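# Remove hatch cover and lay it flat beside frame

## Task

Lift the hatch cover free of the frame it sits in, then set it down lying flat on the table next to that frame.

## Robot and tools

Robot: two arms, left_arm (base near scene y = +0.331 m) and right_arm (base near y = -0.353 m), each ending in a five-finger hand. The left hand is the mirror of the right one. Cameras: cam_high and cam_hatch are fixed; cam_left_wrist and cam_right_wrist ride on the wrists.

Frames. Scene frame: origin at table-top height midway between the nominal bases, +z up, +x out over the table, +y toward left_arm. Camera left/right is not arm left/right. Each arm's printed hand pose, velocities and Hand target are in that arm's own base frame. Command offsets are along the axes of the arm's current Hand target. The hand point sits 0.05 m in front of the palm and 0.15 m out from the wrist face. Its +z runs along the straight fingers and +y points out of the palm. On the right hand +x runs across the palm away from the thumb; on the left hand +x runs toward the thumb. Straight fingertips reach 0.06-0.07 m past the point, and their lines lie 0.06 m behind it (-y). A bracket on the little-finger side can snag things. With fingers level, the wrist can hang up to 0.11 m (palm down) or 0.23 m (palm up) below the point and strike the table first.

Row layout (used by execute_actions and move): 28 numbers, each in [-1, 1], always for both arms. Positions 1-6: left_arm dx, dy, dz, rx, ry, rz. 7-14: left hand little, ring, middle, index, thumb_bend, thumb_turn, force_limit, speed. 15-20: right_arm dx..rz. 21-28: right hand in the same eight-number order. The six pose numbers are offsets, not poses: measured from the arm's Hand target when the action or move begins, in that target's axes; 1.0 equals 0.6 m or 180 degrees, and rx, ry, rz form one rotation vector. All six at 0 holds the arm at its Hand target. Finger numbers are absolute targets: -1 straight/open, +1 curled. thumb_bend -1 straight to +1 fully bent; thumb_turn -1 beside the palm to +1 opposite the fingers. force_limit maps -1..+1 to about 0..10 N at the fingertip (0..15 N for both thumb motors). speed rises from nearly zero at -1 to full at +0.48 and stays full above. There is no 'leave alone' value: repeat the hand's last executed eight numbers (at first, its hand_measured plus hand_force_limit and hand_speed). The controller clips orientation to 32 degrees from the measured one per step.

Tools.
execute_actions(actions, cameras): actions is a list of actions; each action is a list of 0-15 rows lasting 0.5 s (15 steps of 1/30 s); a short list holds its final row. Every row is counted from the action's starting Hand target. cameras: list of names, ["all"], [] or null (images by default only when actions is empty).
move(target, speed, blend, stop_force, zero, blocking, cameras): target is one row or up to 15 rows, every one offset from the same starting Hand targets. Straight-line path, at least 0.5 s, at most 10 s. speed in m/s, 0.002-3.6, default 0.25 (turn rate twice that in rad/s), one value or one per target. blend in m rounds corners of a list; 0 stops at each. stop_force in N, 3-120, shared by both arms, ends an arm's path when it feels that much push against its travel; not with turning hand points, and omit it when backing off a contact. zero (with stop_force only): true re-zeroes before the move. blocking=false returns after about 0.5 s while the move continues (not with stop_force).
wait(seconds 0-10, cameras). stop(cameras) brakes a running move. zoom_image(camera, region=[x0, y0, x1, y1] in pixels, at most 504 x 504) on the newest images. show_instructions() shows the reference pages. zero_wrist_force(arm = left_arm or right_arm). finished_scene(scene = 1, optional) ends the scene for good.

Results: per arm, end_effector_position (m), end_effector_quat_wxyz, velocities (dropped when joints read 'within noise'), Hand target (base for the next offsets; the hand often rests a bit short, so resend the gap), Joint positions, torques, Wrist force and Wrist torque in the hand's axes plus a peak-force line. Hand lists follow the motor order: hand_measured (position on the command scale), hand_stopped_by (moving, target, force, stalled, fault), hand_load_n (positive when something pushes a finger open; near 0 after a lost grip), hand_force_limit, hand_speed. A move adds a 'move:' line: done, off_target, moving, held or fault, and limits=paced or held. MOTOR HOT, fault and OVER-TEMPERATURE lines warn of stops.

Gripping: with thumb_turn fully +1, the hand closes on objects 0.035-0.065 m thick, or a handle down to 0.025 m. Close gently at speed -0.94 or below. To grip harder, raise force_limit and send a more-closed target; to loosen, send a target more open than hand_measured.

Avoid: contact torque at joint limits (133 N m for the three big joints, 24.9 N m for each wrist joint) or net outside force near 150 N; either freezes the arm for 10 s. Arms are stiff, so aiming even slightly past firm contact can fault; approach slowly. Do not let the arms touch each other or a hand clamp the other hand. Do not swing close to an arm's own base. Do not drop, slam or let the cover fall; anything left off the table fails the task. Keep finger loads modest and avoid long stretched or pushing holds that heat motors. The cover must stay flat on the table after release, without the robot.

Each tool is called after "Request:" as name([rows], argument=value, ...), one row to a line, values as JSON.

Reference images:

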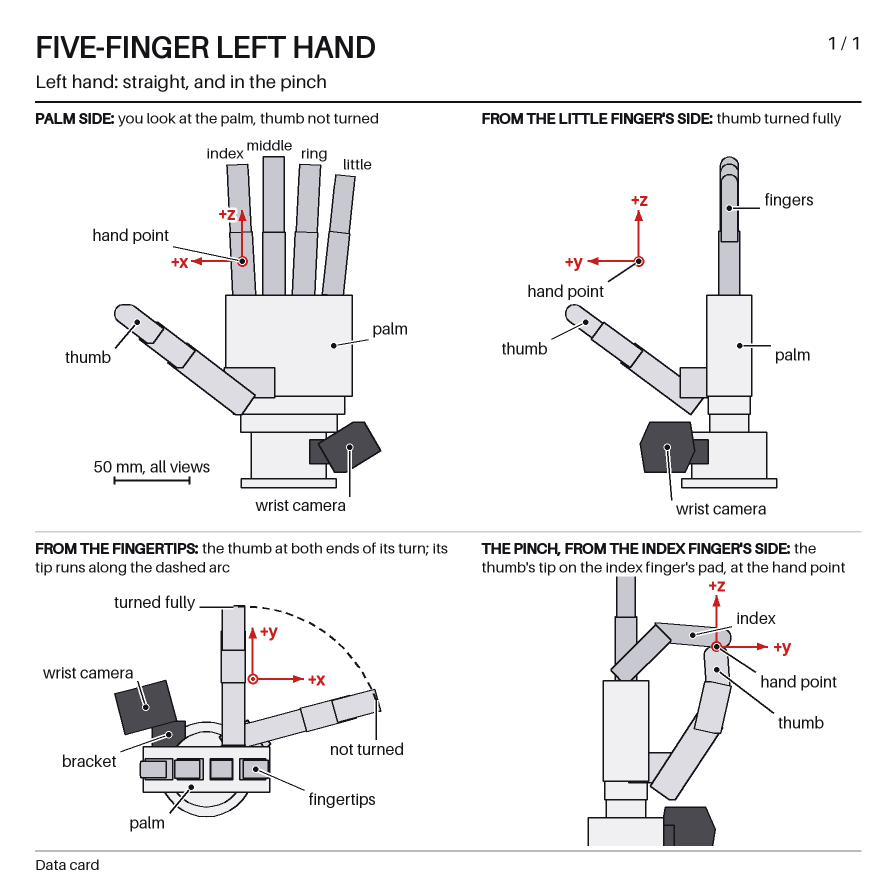

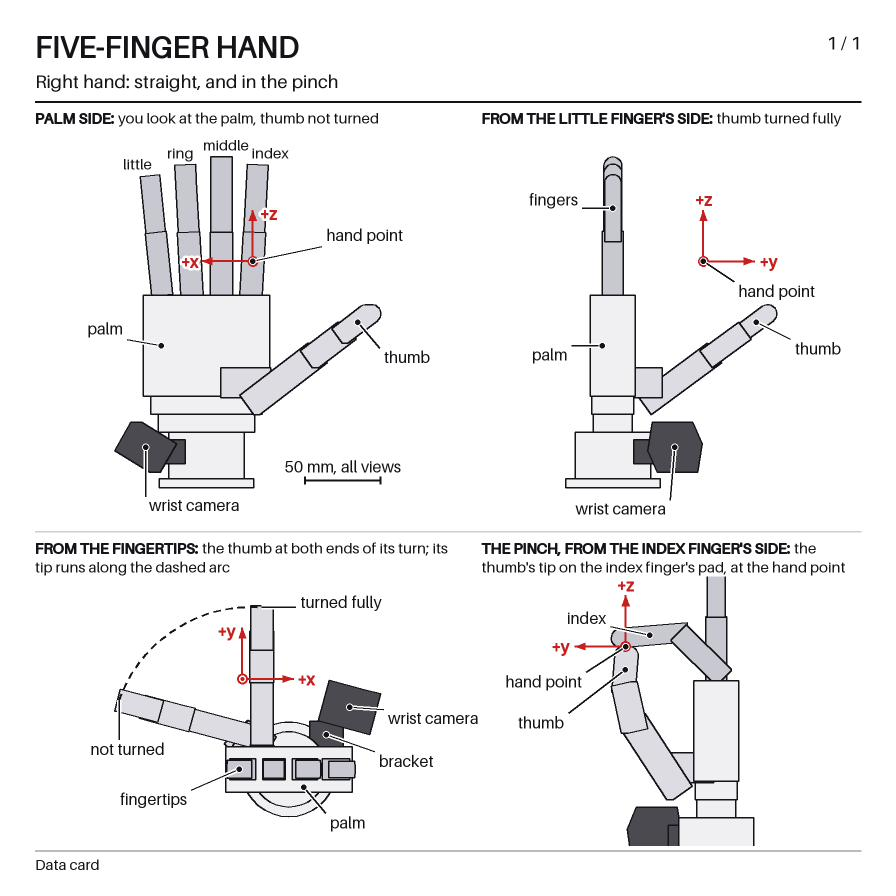

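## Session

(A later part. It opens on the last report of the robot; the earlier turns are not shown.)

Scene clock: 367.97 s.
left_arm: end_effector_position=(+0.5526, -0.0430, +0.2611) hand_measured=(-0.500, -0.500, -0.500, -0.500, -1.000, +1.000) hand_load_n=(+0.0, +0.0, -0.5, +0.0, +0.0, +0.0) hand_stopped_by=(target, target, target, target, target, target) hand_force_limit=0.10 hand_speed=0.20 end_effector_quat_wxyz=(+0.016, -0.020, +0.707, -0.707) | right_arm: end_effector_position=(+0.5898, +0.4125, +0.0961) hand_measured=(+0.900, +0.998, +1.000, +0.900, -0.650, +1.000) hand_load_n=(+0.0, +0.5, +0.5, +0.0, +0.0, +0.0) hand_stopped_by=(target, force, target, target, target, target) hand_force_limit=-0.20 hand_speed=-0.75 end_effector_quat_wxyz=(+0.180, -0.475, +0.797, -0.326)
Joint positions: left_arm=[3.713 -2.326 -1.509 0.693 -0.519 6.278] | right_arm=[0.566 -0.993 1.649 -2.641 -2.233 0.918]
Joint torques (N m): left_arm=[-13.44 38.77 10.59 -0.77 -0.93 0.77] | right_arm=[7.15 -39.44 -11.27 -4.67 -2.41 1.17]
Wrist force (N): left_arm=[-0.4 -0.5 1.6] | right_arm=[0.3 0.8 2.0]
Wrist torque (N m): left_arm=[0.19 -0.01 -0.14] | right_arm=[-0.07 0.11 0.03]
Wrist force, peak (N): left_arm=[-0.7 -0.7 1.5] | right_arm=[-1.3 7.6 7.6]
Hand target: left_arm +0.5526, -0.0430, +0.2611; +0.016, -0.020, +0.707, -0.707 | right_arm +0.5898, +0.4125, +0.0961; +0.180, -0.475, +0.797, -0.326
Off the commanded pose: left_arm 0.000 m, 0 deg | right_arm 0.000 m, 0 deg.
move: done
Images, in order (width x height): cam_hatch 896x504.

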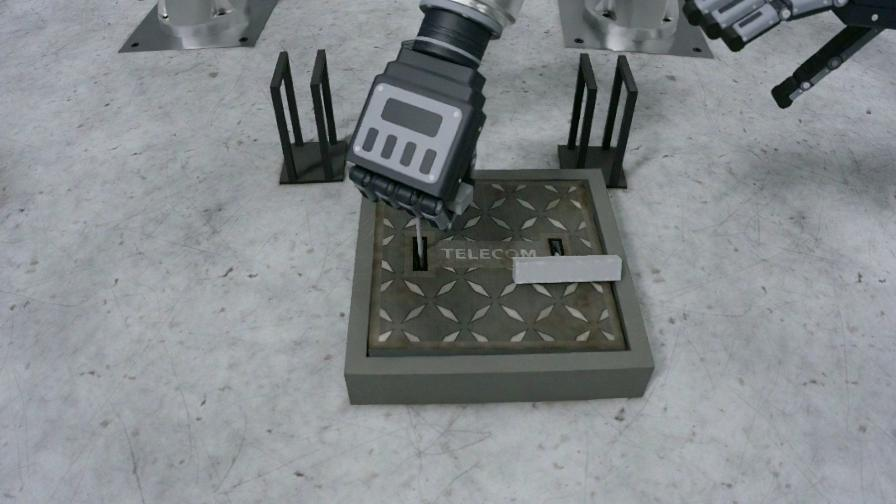

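Request:
move(target=[0,0,0,0,0,0,-0.5,-0.5,-0.5,-0.5,-1,1,0.1,0.2,0.0025,0.0122,-0.0115,0.0025,-0.0748,-0.0782,0.9,1,1,0.9,-0.65,1,-0.2,-0.75], speed=0.1, stop_force=20, cameras=["cam_hatch","cam_left_wrist"])

Request:
move(target=[0,0,0,-0.2169,0.4652,0.2169,-0.5,-0.5,-0.5,-0.5,-1,1,0.1,0.2,0,0,0,0,0,0,0.9,1,1,0.9,-0.65,1,-0.2,-0.75], speed=0.35, cameras=["cam_high","cam_left_wrist"])

Scene clock: 371.10 s.
left_arm: end_effector_position=(+0.5526, -0.0430, +0.2611) hand_measured=(-0.500, -0.500, -0.500, -0.500, -1.000, +1.000) hand_load_n=(+0.0, +0.0, +0.0, +0.0, +0.0, +0.0) hand_stopped_by=(target, target, target, target, target, target) hand_force_limit=0.10 hand_speed=0.20 end_effector_quat_wxyz=(+0.016, -0.020, +0.707, -0.707) | right_arm: end_effector_position=(+0.5802, +0.4160, +0.0960) hand_measured=(+0.900, +0.998, +1.000, +0.900, -0.650, +1.000) hand_load_n=(+0.0, +0.5, +0.5, +0.0, +0.0, +0.0) hand_stopped_by=(target, force, target, target, target, target) hand_force_limit=-0.20 hand_speed=-0.75 end_effector_quat_wxyz=(+0.233, -0.603, +0.705, -0.291)
Joint positions: left_arm=[3.713 -2.326 -1.509 0.693 -0.519 6.278] | right_arm=[0.523 -1.018 1.756 -2.937 -2.04 0.524]
Joint torques (N m): left_arm=[-14.84 39.72 10.57 -0.58 -1.14 0.68] | right_arm=[-8.94 -50.72 -9.96 -4.74 0.82 -2.14]
Wrist force (N): left_arm=[-0.5 -0.6 1.4] | right_arm=[0.5 0.9 1.5]
Wrist torque (N m): left_arm=[0.20 0.00 -0.15] | right_arm=[-0.02 0.09 0.14]
Wrist force, peak (N): left_arm=[-0.8 -0.5 1.7] | right_arm=[0.1 1.2 2.1]
Hand target: left_arm +0.5526, -0.0430, +0.2611; +0.016, -0.020, +0.707, -0.707 | right_arm +0.5802, +0.4160, +0.0960; +0.233, -0.603, +0.705, -0.291
Off the commanded pose: left_arm 0.000 m, 0 deg | right_arm 0.000 m, 0 deg.
move: done
Images, in order (width x height): cam_hatch 896x504, cam_left_wrist 672x504.

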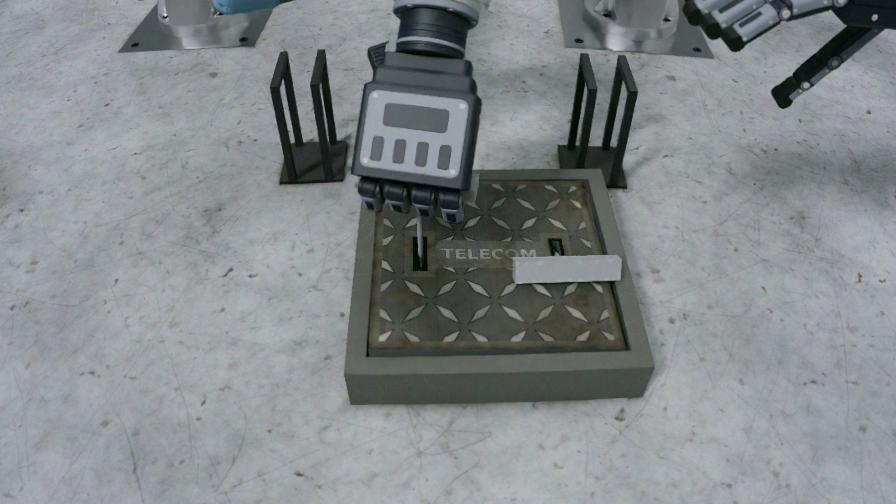

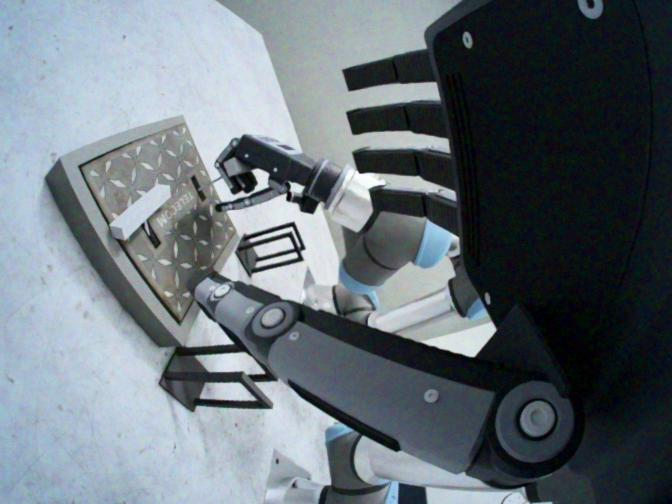

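Scene clock: 374.20 s.
left_arm: end_effector_position=(+0.5527, -0.0433, +0.2611) hand_measured=(-0.500, -0.500, -0.500, -0.500, -1.000, +1.000) hand_load_n=(+0.0, +0.0, +0.0, +0.0, +0.0, +0.0) hand_stopped_by=(target, target, target, target, target, target) hand_force_limit=0.10 hand_speed=0.20 end_effector_quat_wxyz=(-0.244, +0.637, +0.689, -0.244) | right_arm: end_effector_position=(+0.5802, +0.4160, +0.0960) hand_measured=(+0.900, +0.998, +1.000, +0.900, -0.650, +1.000) hand_load_n=(+0.0, +0.5, +0.5, +0.5, +0.0, +0.0) hand_stopped_by=(target, force, target, target, target, target) hand_force_limit=-0.20 hand_speed=-0.75 end_effector_quat_wxyz=(+0.233, -0.603, +0.705, -0.291)
Joint positions: left_arm=[3.234 -2.521 -0.58 0.826 -1.605 6.284] | right_arm=[0.523 -1.018 1.756 -2.937 -2.04 0.524]
Joint torques (N m): left_arm=[-13.88 67.71 9.76 -0.69 -1.65 1.9] | right_arm=[-7.19 -47.05 -11.29 -4.57 0.77 -1.9]
Wrist force (N): left_arm=[-0.4 -0.6 0.7] | right_arm=[0.5 1.0 1.6]
Wrist torque (N m): left_arm=[0.03 0.05 -0.09] | right_arm=[-0.01 0.09 0.14]
Wrist force, peak (N): left_arm=[-0.9 -1.2 1.4] | right_arm=[0.4 1.3 1.8]
Hand target: left_arm +0.5526, -0.0430, +0.2611; -0.237, +0.646, +0.681, -0.250 | right_arm +0.5802, +0.4160, +0.0960; +0.233, -0.603, +0.705, -0.291
Off the commanded pose: left_arm 0.000 m, 2 deg | right_arm 0.000 m, 0 deg.
joint sent to its limit (left arm) — joint 6 (wrist 3), upper limit. The joint targets still meet the commanded pose.
move: done
Images, in order (width x height): cam_high 896x504, cam_left_wrist 672x504.

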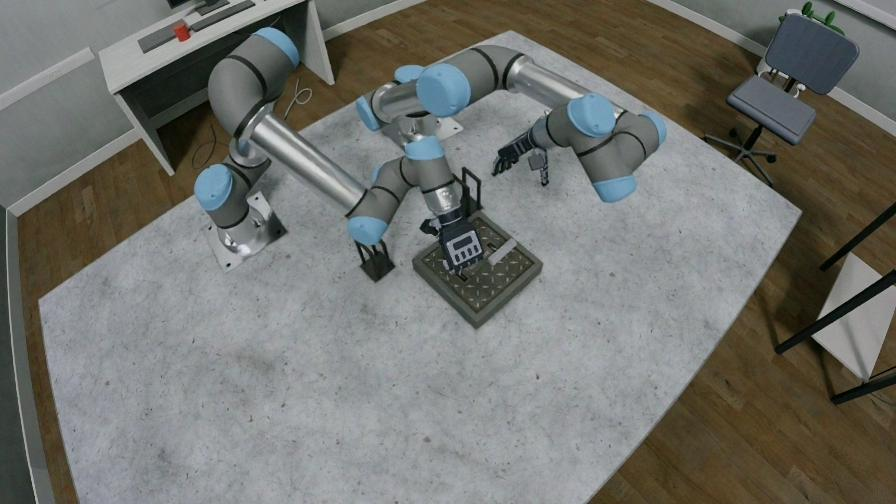

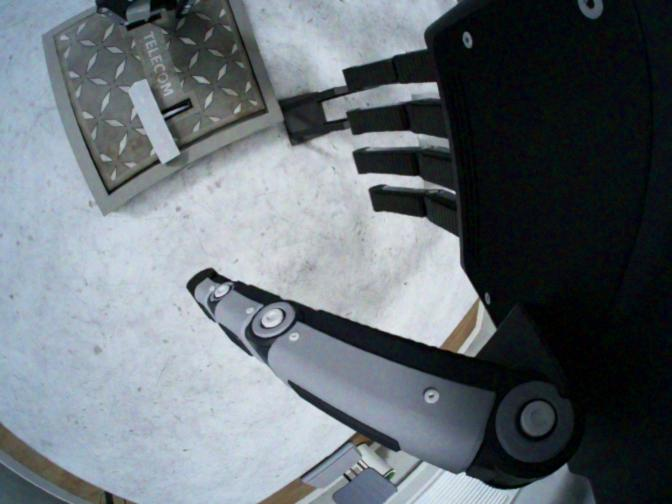

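Request:
move(target=[0,0,0,0,0,-0.6667,-0.5,-0.5,-0.5,-0.5,-1,1,0.1,0.2,0,0,0,0,0,0,0.9,1,1,0.9,-0.65,1,-0.2,-0.75], speed=0.6, cameras=[])

Request:
move(target=[0,0,0,0,0,-0.6667,0.3,0.3,0.3,0.3,-1,-1,-0.4,0.1,0,0,0,0,0,0,0.9,1,1,0.9,-0.65,1,-0.2,-0.75], speed=0.6, cameras=[])

Request:
move(target=[0,0,0,0,0,-0.6667,0.3,0.3,0.3,0.3,-1,-1,-0.4,0.1,0,0,0,0,0,0,0.9,1,1,0.9,-0.65,1,-0.2,-0.75], speed=0.6, cameras=["cam_high","cam_left_wrist","cam_hatch"])

Scene clock: 377.73 s.
left_arm: end_effector_position=(+0.5490, -0.0427, +0.2598) hand_measured=(-0.500, -0.500, -0.500, -0.500, -1.000, +1.000) hand_load_n=(+0.0, +0.0, +0.0, +0.0, +0.0, +0.0) hand_stopped_by=(target, target, target, target, target, target) hand_force_limit=0.10 hand_speed=0.20 end_effector_quat_wxyz=(-0.163, -0.251, +0.954, -0.005) | right_arm: end_effector_position=(+0.5802, +0.4160, +0.0960) hand_measured=(+0.900, +0.998, +1.000, +0.900, -0.650, +1.000) hand_load_n=(+0.0, +0.5, +0.5, +0.0, +0.0, +0.0) hand_stopped_by=(target, force, target, target, target, target) hand_force_limit=-0.20 hand_speed=-0.75 end_effector_quat_wxyz=(+0.233, -0.603, +0.705, -0.291)
Joint positions: left_arm=[3.253 -2.764 -0.035 0.905 -1.515 4.318] | right_arm=[0.523 -1.018 1.756 -2.937 -2.04 0.524]
Joint torques (N m): left_arm=[14.35 43.24 26 -4.03 1.33 -1.55] | right_arm=[-4.19 -41.02 -12.64 -4.12 0.49 -1.86]
Wrist force (N): left_arm=[0.3 0.4 -0.1] | right_arm=[0.3 1.1 1.5]
Wrist torque (N m): left_arm=[0.06 -0.01 0.07] | right_arm=[0.01 0.13 0.13]
Wrist force, peak (N): left_arm=[-0.1 -0.7 0.9] | right_arm=[0.5 1.3 1.9]
Hand target: left_arm +0.5526, -0.0430, +0.2611; -0.335, -0.266, +0.900, +0.081 | right_arm +0.5802, +0.4160, +0.0960; +0.233, -0.603, +0.705, -0.291
Off the commanded pose: left_arm 0.004 m, 23 deg | right_arm 0.000 m, 0 deg.
elbow stopped short (left arm): the move would have taken joint 3 (elbow) straighter than the controller allows.
move: off_target (left_arm)
No camera images: "cameras" was empty.

Scene clock: 380.43 s.
left_arm: end_effector_position=(+0.5526, -0.0430, +0.2611) hand_measured=(+0.300, +0.300, +0.300, +0.300, -1.000, -1.000) hand_load_n=(+0.0, +0.0, +0.0, +0.0, +0.0, +0.0) hand_stopped_by=(target, target, target, target, target, target) hand_force_limit=-0.40 hand_speed=0.10 end_effector_quat_wxyz=(+0.098, +0.913, -0.219, -0.331) | right_arm: end_effector_position=(+0.5802, +0.4160, +0.0960) hand_measured=(+0.900, +0.998, +1.000, +0.900, -0.650, +1.000) hand_load_n=(+0.0, +0.5, +0.5, +0.0, +0.0, +0.0) hand_stopped_by=(target, force, target, target, target, target) hand_force_limit=-0.20 hand_speed=-0.75 end_effector_quat_wxyz=(+0.233, -0.603, +0.705, -0.291)
Joint positions: left_arm=[3.375 -2.731 -0.274 0.738 -1.688 2.234] | right_arm=[0.523 -1.018 1.756 -2.937 -2.04 0.524]
Joint torques (N m): left_arm=[14.47 71.53 8.7 -0.75 1.22 -1.7] | right_arm=[-2.1 -39.22 -14.84 -4.03 0.24 -1.71]
Wrist force (N): left_arm=[-0.6 -0.1 -0.3] | right_arm=[0.5 1.1 1.6]
Wrist torque (N m): left_arm=[0.00 -0.03 0.25] | right_arm=[0.00 0.09 0.14]
Wrist force, peak (N): left_arm=[-0.8 0.4 -0.7] | right_arm=[0.6 1.2 1.9]
Hand target: left_arm +0.5526, -0.0430, +0.2611; +0.098, +0.913, -0.219, -0.331 | right_arm +0.5802, +0.4160, +0.0960; +0.233, -0.603, +0.705, -0.291
Off the commanded pose: left_arm 0.000 m, 0 deg | right_arm 0.000 m, 0 deg.
elbow stopped short (left arm): the move would have taken joint 3 (elbow) straighter than the controller allows.
move: done
No camera images: "cameras" was empty.

Scene clock: 382.93 s.
left_arm: end_effector_position=(+0.5526, -0.0430, +0.2611) hand_measured=(+0.300, +0.300, +0.300, +0.300, -1.000, -1.000) hand_load_n=(+0.0, +0.0, +0.0, +0.0, +0.0, +0.0) hand_stopped_by=(target, target, target, target, target, target) hand_force_limit=-0.40 hand_speed=0.10 end_effector_quat_wxyz=(-0.237, +0.646, +0.681, -0.250) | right_arm: end_effector_position=(+0.5802, +0.4160, +0.0960) hand_measured=(+0.900, +0.998, +1.000, +0.900, -0.650, +1.000) hand_load_n=(+0.0, +0.5, +0.5, +0.5, +0.0, +0.5) hand_stopped_by=(target, force, target, target, target, target) hand_force_limit=-0.20 hand_speed=-0.75 end_effector_quat_wxyz=(+0.233, -0.603, +0.705, -0.291)
Joint positions: left_arm=[3.24 -2.515 -0.589 0.83 -1.601 0.035] | right_arm=[0.523 -1.018 1.756 -2.937 -2.04 0.524]
Joint torques (N m): left_arm=[-14.29 39.13 28.43 -4.16 1.35 -1.54] | right_arm=[0.46 -39.73 -15.2 -3.66 0.12 -1.59]
Wrist force (N): left_arm=[-0.7 -0.4 0.5] | right_arm=[0.5 0.9 1.6]
Wrist torque (N m): left_arm=[0.09 0.07 0.09] | right_arm=[-0.03 0.09 0.13]
Wrist force, peak (N): left_arm=[-0.9 -0.7 0.8] | right_arm=[0.4 1.2 1.8]
Hand target: left_arm +0.5526, -0.0430, +0.2611; -0.237, +0.646, +0.681, -0.250 | right_arm +0.5802, +0.4160, +0.0960; +0.233, -0.603, +0.705, -0.291
Off the commanded pose: left_arm 0.000 m, 0 deg | right_arm 0.000 m, 0 deg.
move: done
Images, in order (width x height): cam_high 896x504, cam_hatch 896x504, cam_left_wrist 672x504.

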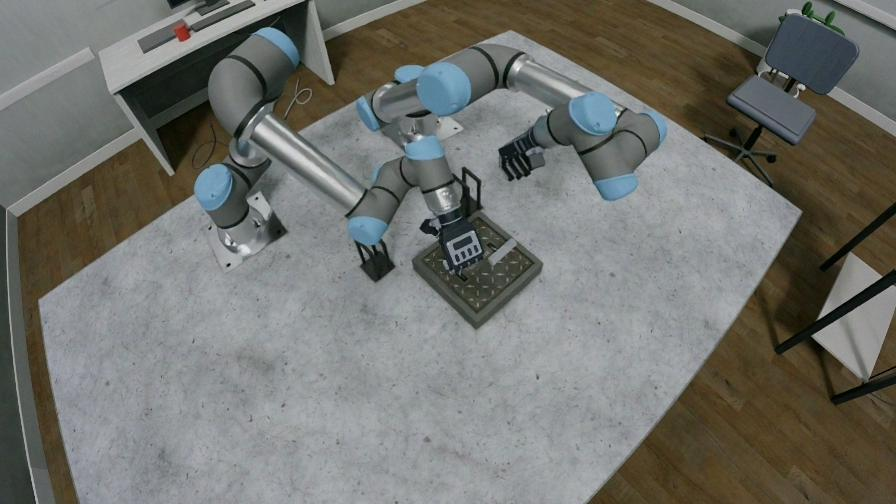

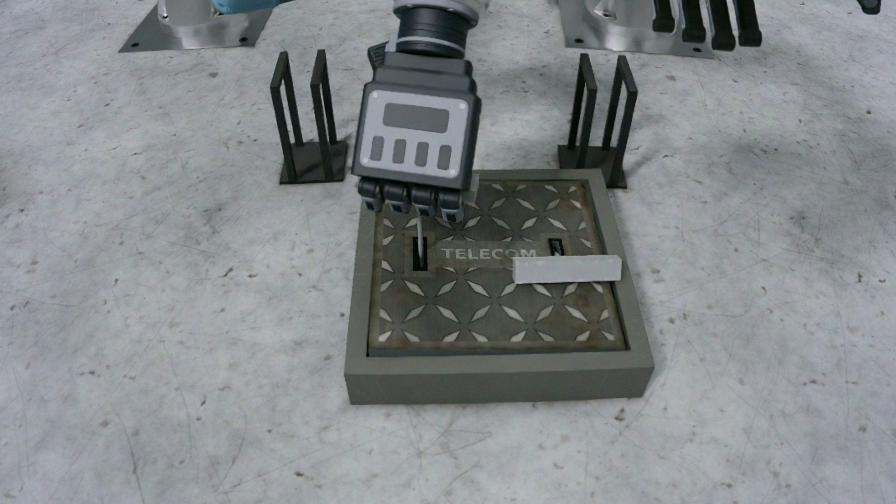

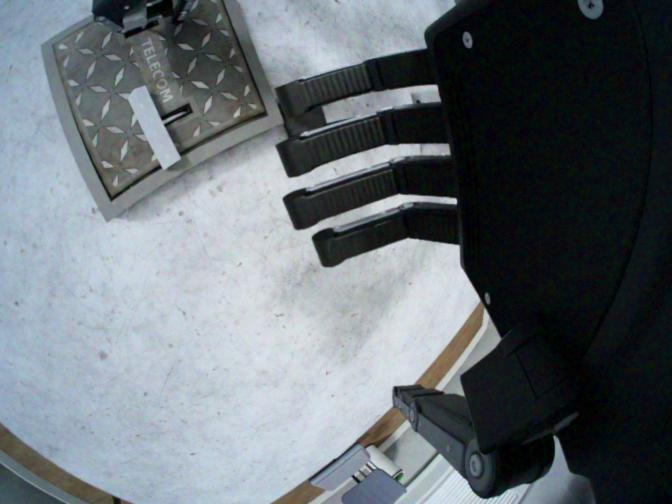

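Request:
zoom_image(camera="cam_hatch", region=[480, 210, 650, 310])

Scaled by 2.965 from the camera's 896x504 image, which has a finer 1280x720 frame.

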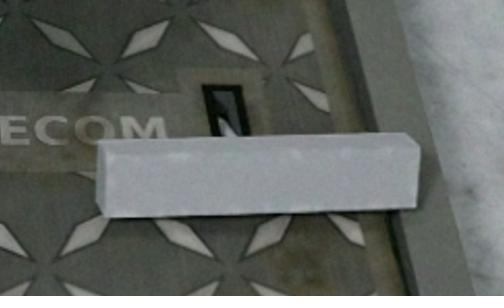

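Request:
move(target=[-0.1373,0.1553,0.1983,0,-0.0179,-0.0213,0.3,0.3,0.3,0.3,-1,-1,-0.4,0.1,0,0,0,0,0,0,0.9,1,1,0.9,-0.65,1,-0.2,-0.75], speed=0.15, cameras=["cam_hatch","cam_left_wrist","cam_right_wrist"])

Scene clock: 385.47 s.
left_arm: end_effector_position=(+0.5509, -0.1255, +0.1101) hand_measured=(+0.300, +0.300, +0.300, +0.300, -1.000, -1.000) hand_load_n=(+0.0, +0.5, +0.0, +0.0, +0.0, -0.5) hand_stopped_by=(target, target, target, target, target, target) hand_force_limit=-0.40 hand_speed=0.10 end_effector_quat_wxyz=(-0.226, +0.616, +0.708, -0.260) | right_arm: end_effector_position=(+0.5802, +0.4160, +0.0960) hand_measured=(+0.900, +0.998, +1.000, +0.900, -0.650, +1.000) hand_load_n=(+0.0, +0.5, +0.5, +0.0, +0.0, +0.0) hand_stopped_by=(target, force, target, target, target, target) hand_force_limit=-0.20 hand_speed=-0.75 end_effector_quat_wxyz=(+0.233, -0.603, +0.705, -0.291)
Joint positions: left_arm=[3.132 -2.619 -0.777 1.127 -1.475 -0.115] | right_arm=[0.523 -1.018 1.756 -2.937 -2.04 0.524]
Joint torques (N m): left_arm=[-15.81 41.9 26.49 -0.7 1.51 -1.66] | right_arm=[1.88 -40.02 -16.3 -3.22 -0.25 -1.6]
Wrist force (N): left_arm=[-0.5 -0.3 0.2] | right_arm=[0.4 0.8 1.7]
Wrist torque (N m): left_arm=[0.11 0.05 0.10] | right_arm=[-0.04 0.11 0.12]
Wrist force, peak (N): left_arm=[0.0 -1.4 -0.2] | right_arm=[0.7 1.0 2.0]
Hand target: left_arm +0.5509, -0.1256, +0.1100; -0.226, +0.616, +0.708, -0.260 | right_arm +0.5802, +0.4160, +0.0960; +0.233, -0.603, +0.705, -0.291
Off the commanded pose: left_arm 0.000 m, 0 deg | right_arm 0.000 m, 0 deg.
move: done
Images, in order (width x height): cam_hatch 896x504, cam_left_wrist 672x504, cam_right_wrist 672x504.

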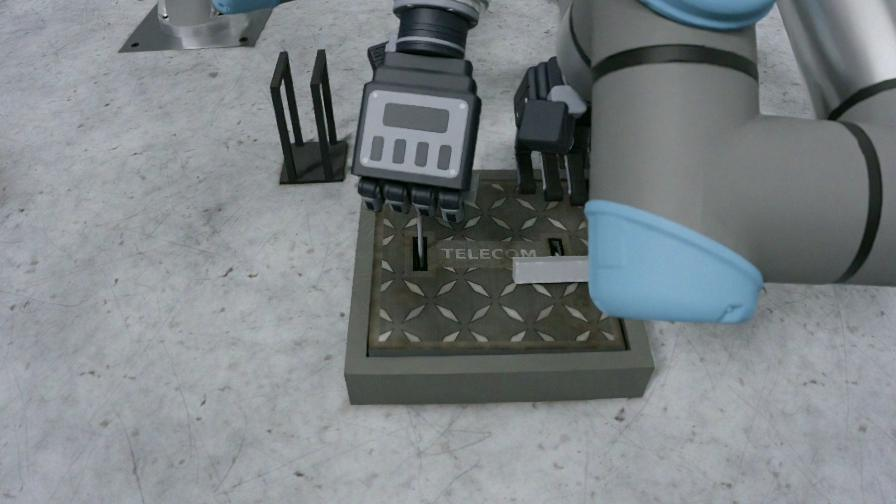

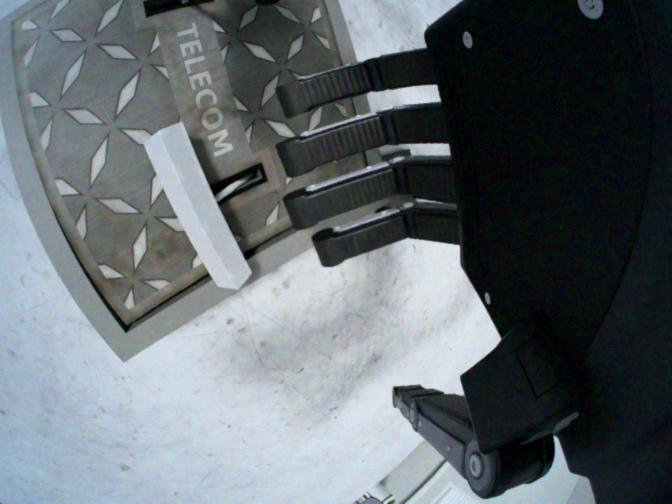

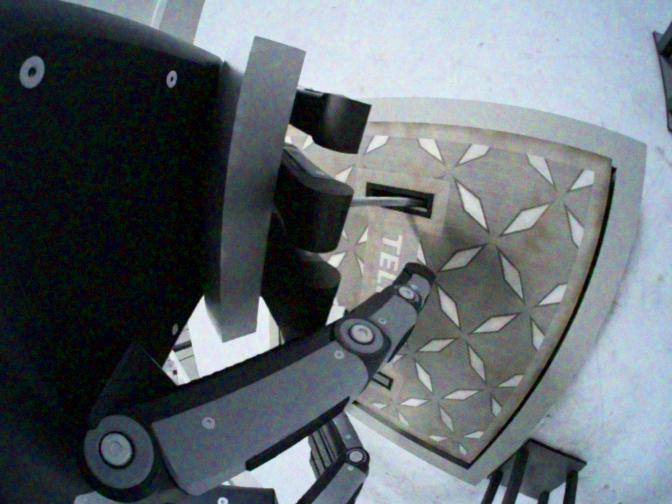

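Request:
move(target=[-0.0137,0.0575,0.0617,0,0,0,0.3,0.3,0.3,0.3,-1,-1,-0.4,0.1,0,0,0,0,0,0,0.9,1,1,0.9,-0.65,1,-0.2,-0.75], speed=0.06, stop_force=5, cameras=["cam_left_wrist","cam_right_wrist"])

Scene clock: 387.67 s.
left_arm: end_effector_position=(+0.5544, -0.1334, +0.0595) hand_measured=(+0.300, +0.300, +0.300, +0.300, -1.000, -1.000) hand_load_n=(+0.5, +0.0, +0.0, +0.0, +0.0, +0.0) hand_stopped_by=(target, target, target, target, target, target) hand_force_limit=-0.40 hand_speed=0.10 end_effector_quat_wxyz=(-0.226, +0.616, +0.708, -0.260) | right_arm: end_effector_position=(+0.5802, +0.4160, +0.0960) hand_measured=(+0.900, +0.998, +1.000, +0.900, -0.650, +1.000) hand_load_n=(+0.0, +0.5, +0.5, +0.0, +0.0, +0.0) hand_stopped_by=(target, force, target, target, target, target) hand_force_limit=-0.20 hand_speed=-0.75 end_effector_quat_wxyz=(+0.233, -0.603, +0.705, -0.291)
Joint positions: left_arm=[3.12 -2.684 -0.782 1.198 -1.467 -0.124] | right_arm=[0.523 -1.018 1.756 -2.937 -2.04 0.524]
Joint torques (N m): left_arm=[-13.84 40.82 28.08 -0.78 1.72 -1.54] | right_arm=[3.42 -39.53 -17.46 -3.17 -0.36 -1.55]
Wrist force (N): left_arm=[-0.1 -0.3 0.5] | right_arm=[0.4 0.7 1.7]
Wrist torque (N m): left_arm=[0.08 -0.01 0.13] | right_arm=[-0.05 0.10 0.13]
Wrist force, peak (N): left_arm=[0.3 -0.6 0.7] | right_arm=[0.6 1.0 2.0]
Hand target: left_arm +0.5544, -0.1334, +0.0595; -0.226, +0.616, +0.708, -0.260 | right_arm +0.5802, +0.4160, +0.0960; +0.233, -0.603, +0.705, -0.291
Off the commanded pose: left_arm 0.000 m, 0 deg | right_arm 0.000 m, 0 deg.
move: done
Images, in order (width x height): cam_left_wrist 672x504, cam_right_wrist 672x504.

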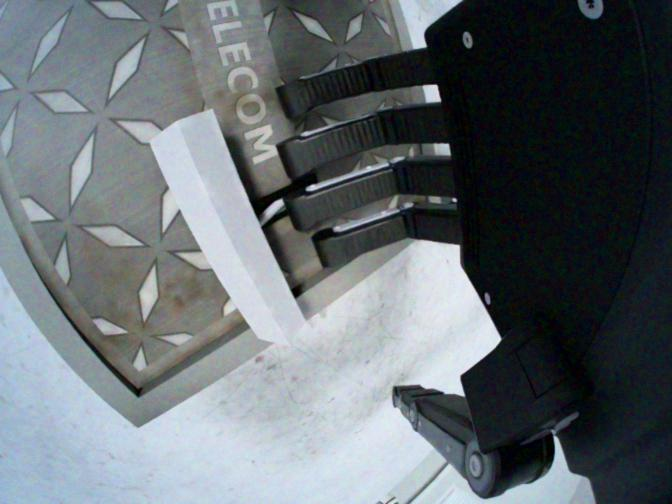

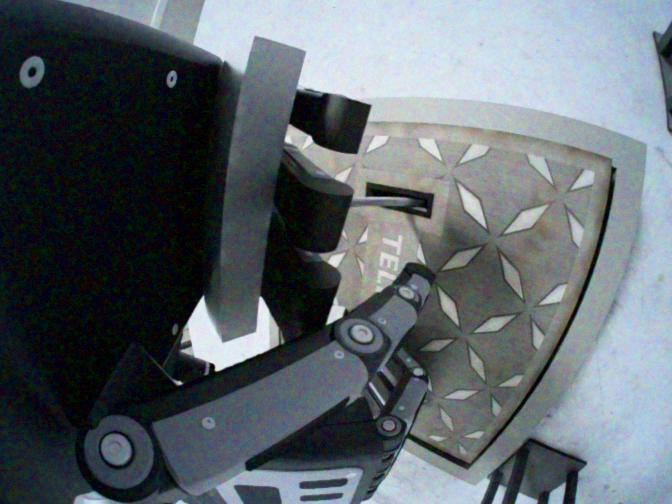

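Request:
move(target=[-0.0077,0.0658,-0.0557,0,0,0,0.3,0.3,0.3,0.3,-1,-1,-0.4,0.1,0,0,0,0,0,0,0.9,1,1,0.9,-0.65,1,-0.2,-0.75], speed=0.025, stop_force=5, cameras=["cam_left_wrist","cam_right_wrist","cam_hatch"])

Request:
zoom_image(camera="cam_left_wrist", region=[200, 60, 460, 320])

Scene clock: 390.37 s.
left_arm: end_effector_position=(+0.5731, -0.1324, +0.0595) hand_measured=(+0.300, +0.300, +0.300, +0.300, -1.000, -1.000) hand_load_n=(+0.0, +0.0, -4.0, +0.0, +0.0, +0.0) hand_stopped_by=(target, target, target, target, target, target) hand_force_limit=-0.40 hand_speed=0.10 end_effector_quat_wxyz=(-0.226, +0.616, +0.708, -0.260) | right_arm: end_effector_position=(+0.5802, +0.4160, +0.0960) hand_measured=(+0.900, +0.998, +1.000, +0.900, -0.650, +1.000) hand_load_n=(+0.0, +0.5, +0.5, +0.0, +0.0, +0.0) hand_stopped_by=(target, force, target, target, target, target) hand_force_limit=-0.20 hand_speed=-0.75 end_effector_quat_wxyz=(+0.233, -0.603, +0.705, -0.291)
Joint positions: left_arm=[3.122 -2.747 -0.654 1.133 -1.468 -0.122] | right_arm=[0.523 -1.018 1.756 -2.937 -2.04 0.524]
Joint torques (N m): left_arm=[-13.64 67.74 7.44 0.29 1.12 -1.31] | right_arm=[5.62 -40.25 -18.38 -2.9 -0.57 -1.5]
Wrist force (N): left_arm=[-0.2 -4.8 -2.6] | right_arm=[0.4 0.9 1.7]
Wrist torque (N m): left_arm=[-0.10 -0.07 0.03] | right_arm=[-0.02 0.11 0.13]
Wrist force, peak (N): left_arm=[0.4 -10.6 -2.0] | right_arm=[0.5 1.1 1.9]
Hand target: left_arm +0.5731, -0.1324, +0.0595; -0.226, +0.616, +0.708, -0.260 (not the last commanded pose) | right_arm +0.5802, +0.4160, +0.0960; +0.233, -0.603, +0.705, -0.291
Off the commanded pose: left_arm 0.033 m, 0 deg | right_arm 0.000 m, 0 deg.
move: contact (left_arm)
Images, in order (width x height): cam_hatch 896x504, cam_left_wrist 672x504, cam_right_wrist 672x504.

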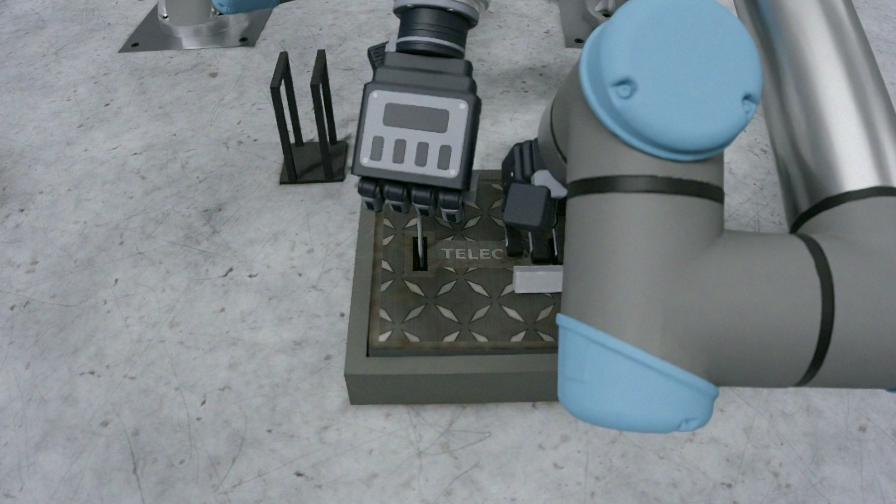

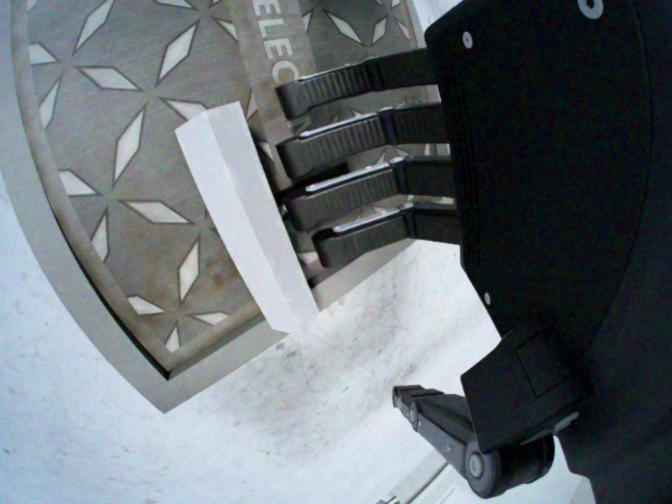

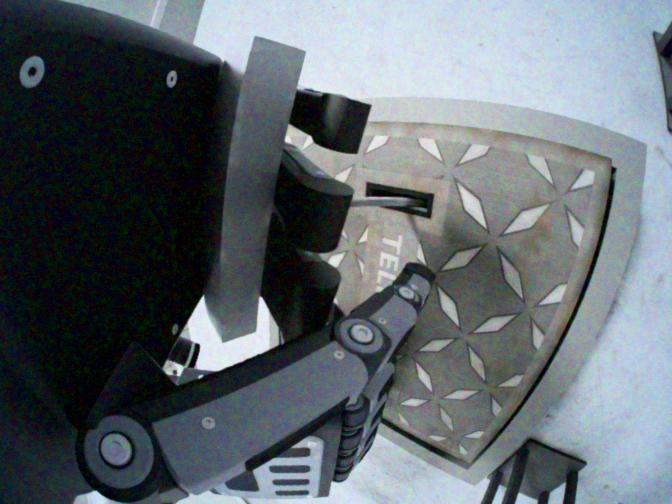

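Scaled by 1.938 from the camera's 672x504 image, which has a finer 960x720 frame.

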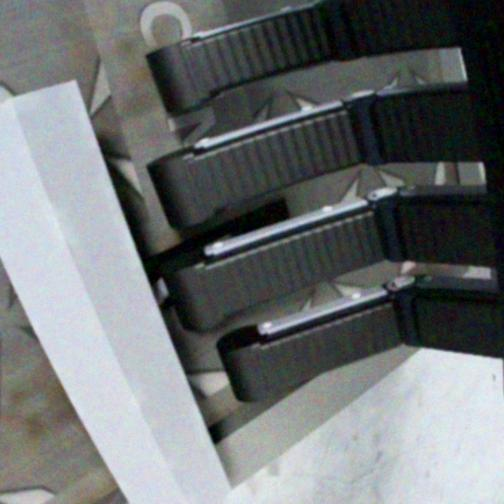

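Request:
move([
  [0.0118,-0.0095,0.008,0,0,0,0.3,0.3,0.3,0.3,-1,-1,-0.4,0.1,0,0,0,0,0,0,0.9,1,1,0.9,-0.65,1,-0.2,-0.75],
  [0.0057,0.0452,-0.0382,0,0,0,0.3,0.3,0.3,0.3,-1,-1,-0.4,0.1,0,0,0,0,0,0,0.9,1,1,0.9,-0.65,1,-0.2,-0.75],
], speed=[0.04,0.025], stop_force=6, cameras=["cam_left_wrist","cam_right_wrist"])

Request:
zoom_image(camera="cam_left_wrist", region=[200, 60, 460, 320])

Scene clock: 393.73 s.
left_arm: end_effector_position=(+0.6078, -0.1240, +0.0594) hand_measured=(+0.300, +0.300, +0.300, +0.300, -1.000, -1.000) hand_load_n=(+0.0, +0.0, +2.0, +0.0, +0.0, +0.0) hand_stopped_by=(target, target, target, target, target, target) hand_force_limit=-0.40 hand_speed=0.10 end_effector_quat_wxyz=(-0.226, +0.616, +0.708, -0.260) | right_arm: end_effector_position=(+0.5802, +0.4160, +0.0960) hand_measured=(+0.900, +0.998, +1.000, +0.900, -0.650, +1.000) hand_load_n=(+0.0, +0.5, +0.5, +0.0, +0.0, +0.0) hand_stopped_by=(target, force, target, target, target, target) hand_force_limit=-0.20 hand_speed=-0.75 end_effector_quat_wxyz=(+0.233, -0.603, +0.705, -0.291)
Joint positions: left_arm=[3.134 -2.91 -0.321 0.962 -1.476 -0.112] | right_arm=[0.523 -1.018 1.756 -2.937 -2.04 0.524]
Joint torques (N m): left_arm=[-2.81 45.74 29.6 -3.26 -1.34 -1.61] | right_arm=[7.13 -39.74 -20.81 -2.56 -0.85 -1.42]
Wrist force (N): left_arm=[0.0 -4.4 2.1] | right_arm=[0.5 0.8 1.5]
Wrist torque (N m): left_arm=[-0.03 0.06 0.03] | right_arm=[-0.02 0.08 0.14]
Wrist force, peak (N): left_arm=[-0.5 -5.1 -2.9] | right_arm=[0.5 1.0 1.9]
Hand target: left_arm +0.6078, -0.1241, +0.0594; -0.226, +0.616, +0.708, -0.260 | right_arm +0.5802, +0.4160, +0.0960; +0.233, -0.603, +0.705, -0.291
Off the commanded pose: left_arm 0.000 m, 0 deg | right_arm 0.000 m, 0 deg.
move: done
Images, in order (width x height): cam_left_wrist 672x504, cam_right_wrist 672x504.

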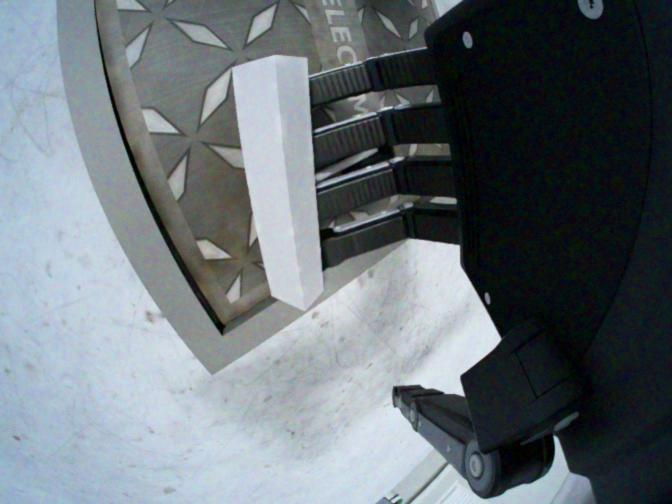

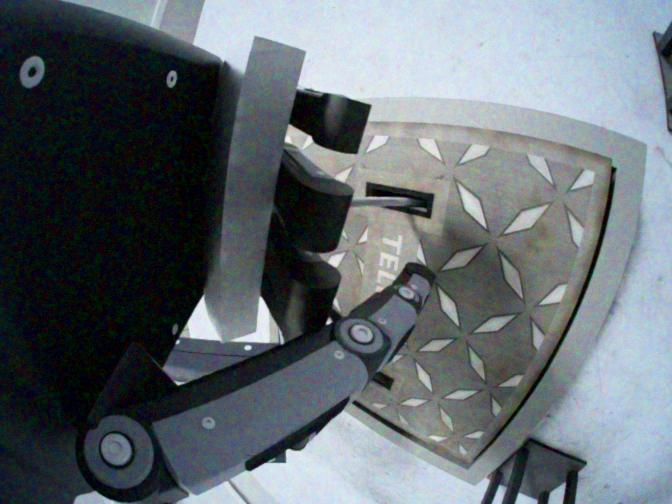

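Scaled by 1.938 from the camera's 672x504 image, which has a finer 960x720 frame.

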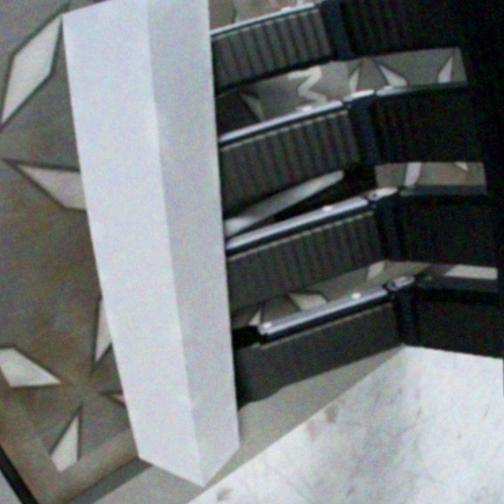

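Request:
move(target=[0,0,0,0,0,0,0.3,0.3,0.3,0.3,-1,1,-0.6,-0.2,0,0,0,0,0,0,0.9,1,1,0.9,-0.65,1,-0.2,-0.75], speed=0.1, cameras=[])

Request:
move(target=[0,0,0,0,0,0,0.3,0.3,0.3,0.3,0.1,1,-0.2,-0.8,0,0,0,0,0,0,0.9,1,1,0.9,-0.65,1,-0.2,-0.75], speed=0.1, cameras=["cam_left_wrist"])

Scene clock: 395.50 s.
left_arm: end_effector_position=(+0.6078, -0.1241, +0.0594) hand_measured=(+0.300, +0.300, +0.300, +0.300, -1.000, +1.000) hand_load_n=(+0.0, +0.5, +2.0, +0.0, -0.5, +0.0) hand_stopped_by=(target, target, target, target, target, target) hand_force_limit=-0.60 hand_speed=-0.20 end_effector_quat_wxyz=(-0.226, +0.616, +0.708, -0.260) | right_arm: end_effector_position=(+0.5802, +0.4160, +0.0960) hand_measured=(+0.900, +0.998, +1.000, +0.900, -0.650, +1.000) hand_load_n=(+0.0, +0.5, +0.5, +0.0, +0.0, +0.0) hand_stopped_by=(target, force, target, target, target, target) hand_force_limit=-0.20 hand_speed=-0.75 end_effector_quat_wxyz=(+0.233, -0.603, +0.705, -0.291)
Joint positions: left_arm=[3.134 -2.91 -0.321 0.962 -1.476 -0.112] | right_arm=[0.523 -1.018 1.756 -2.937 -2.04 0.524]
Joint torques (N m): left_arm=[-12.91 45.39 28.71 -1.74 0.41 -1.13] | right_arm=[7.05 -39.86 -21.61 -2.3 -0.86 -1.34]
Wrist force (N): left_arm=[0.1 -4.4 2.3] | right_arm=[0.5 0.8 1.9]
Wrist torque (N m): left_arm=[-0.04 0.03 0.04] | right_arm=[-0.04 0.09 0.14]
Wrist force, peak (N): left_arm=[0.2 -4.6 2.3] | right_arm=[0.5 1.1 1.9]
Hand target: left_arm +0.6078, -0.1241, +0.0594; -0.226, +0.616, +0.708, -0.260 | right_arm +0.5802, +0.4160, +0.0960; +0.233, -0.603, +0.705, -0.291
Off the commanded pose: left_arm 0.000 m, 0 deg | right_arm 0.000 m, 0 deg.
move: done
No camera images: "cameras" was empty.

Scene clock: 397.07 s.
left_arm: end_effector_position=(+0.6078, -0.1241, +0.0594) hand_measured=(+0.300, +0.300, +0.300, +0.300, -0.632, +1.000) hand_load_n=(+0.0, +0.0, +3.0, +0.0, +6.0, +1.0) hand_stopped_by=(target, target, target, target, force, target) hand_force_limit=-0.20 hand_speed=-0.80 end_effector_quat_wxyz=(-0.226, +0.616, +0.708, -0.260) | right_arm: end_effector_position=(+0.5802, +0.4160, +0.0960) hand_measured=(+0.900, +0.998, +1.000, +0.900, -0.650, +1.000) hand_load_n=(+0.0, +0.0, +0.5, +0.0, +0.0, +0.5) hand_stopped_by=(target, force, target, target, target, target) hand_force_limit=-0.20 hand_speed=-0.75 end_effector_quat_wxyz=(+0.233, -0.603, +0.705, -0.291)
Joint positions: left_arm=[3.134 -2.91 -0.321 0.962 -1.476 -0.112] | right_arm=[0.523 -1.018 1.756 -2.937 -2.04 0.524]
Joint torques (N m): left_arm=[-13.57 46.5 28.06 -0.47 1.18 -0.97] | right_arm=[7.15 -40.11 -21.79 -2.24 -1.05 -1.29]
Wrist force (N): left_arm=[0.9 -2.3 0.4] | right_arm=[0.4 0.7 1.3]
Wrist torque (N m): left_arm=[0.00 0.05 0.00] | right_arm=[-0.04 0.11 0.13]
Wrist force, peak (N): left_arm=[-0.1 -4.5 2.4] | right_arm=[0.5 1.1 1.9]
Hand target: left_arm +0.6078, -0.1241, +0.0594; -0.226, +0.616, +0.708, -0.260 | right_arm +0.5802, +0.4160, +0.0960; +0.233, -0.603, +0.705, -0.291
Off the commanded pose: left_arm 0.000 m, 0 deg | right_arm 0.000 m, 0 deg.
move: done
Images, in order (width x height): cam_left_wrist 672x504.

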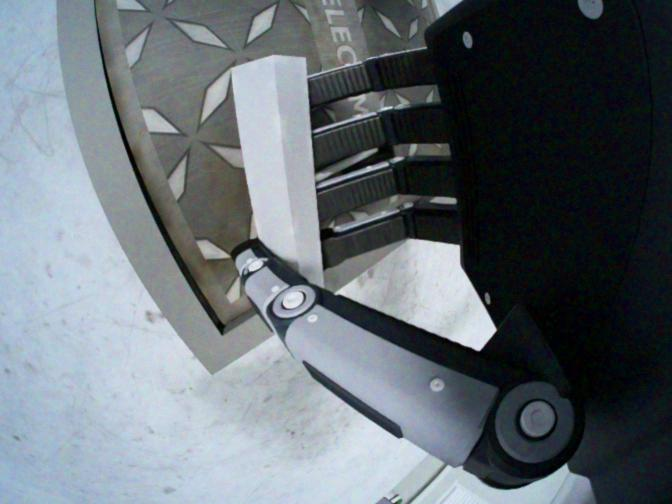

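Request:
move(target=[0.0013,-0.0252,-0.0081,-0.0556,0,0,0.3,0.3,0.3,0.3,0.1,1,-0.2,-0.8,0,0,0,0,0,0,0.9,1,1,0.9,-0.65,1,-0.2,-0.75], speed=0.03, cameras=["cam_left_wrist","cam_right_wrist"])

Scene clock: 400.50 s.
left_arm: end_effector_position=(+0.5994, -0.1245, +0.0729) hand_measured=(+0.300, +0.300, +0.300, +0.300, -0.632, +1.000) hand_load_n=(+0.0, +0.0, +5.5, +0.0, +4.5, +2.0) hand_stopped_by=(target, target, target, target, force, target) hand_force_limit=-0.20 hand_speed=-0.80 end_effector_quat_wxyz=(-0.172, +0.633, +0.728, -0.197) | right_arm: end_effector_position=(+0.5802, +0.4160, +0.0960) hand_measured=(+0.900, +0.998, +1.000, +0.900, -0.650, +1.000) hand_load_n=(+0.0, +0.5, +1.0, +0.0, +0.0, -0.5) hand_stopped_by=(target, force, target, target, target, target) hand_force_limit=-0.20 hand_speed=-0.75 end_effector_quat_wxyz=(+0.233, -0.603, +0.705, -0.291)
Joint positions: left_arm=[3.125 -2.687 -0.658 1.251 -1.493 -0.135] | right_arm=[0.523 -1.018 1.756 -2.937 -2.04 0.524]
Joint torques (N m): left_arm=[-15.33 72.29 8.82 -1.1 -1.23 -1.43] | right_arm=[7.63 -40.22 -22.53 -1.68 -0.84 -1.11]
Wrist force (N): left_arm=[0.4 0.9 1.6] | right_arm=[0.6 0.8 2.0]
Wrist torque (N m): left_arm=[0.07 0.08 0.09] | right_arm=[-0.06 0.06 0.15]
Wrist force, peak (N): left_arm=[0.8 -2.6 0.5] | right_arm=[0.6 1.2 1.8]
Hand target: left_arm +0.5994, -0.1245, +0.0729; -0.172, +0.633, +0.728, -0.197 | right_arm +0.5802, +0.4160, +0.0960; +0.233, -0.603, +0.705, -0.291
Off the commanded pose: left_arm 0.000 m, 0 deg | right_arm 0.000 m, 0 deg.
move: done
Images, in order (width x height): cam_left_wrist 672x504, cam_right_wrist 672x504.

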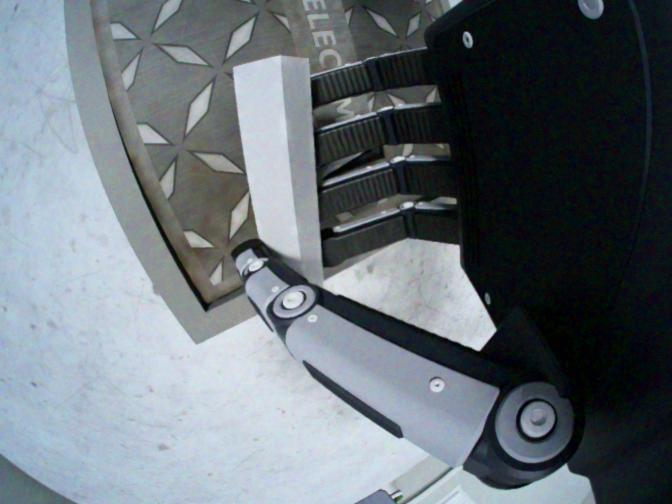

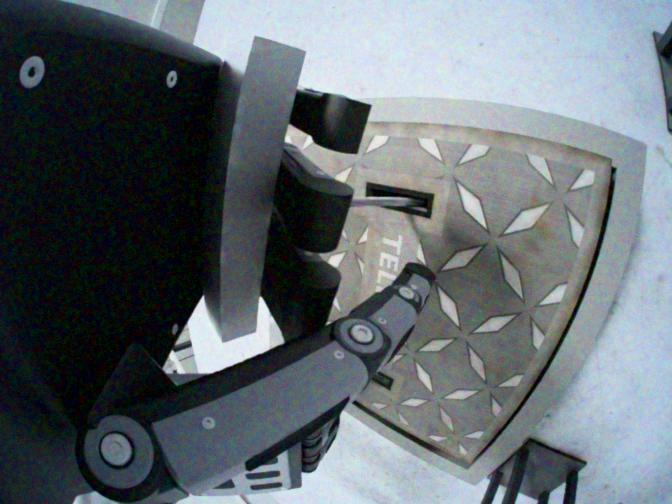

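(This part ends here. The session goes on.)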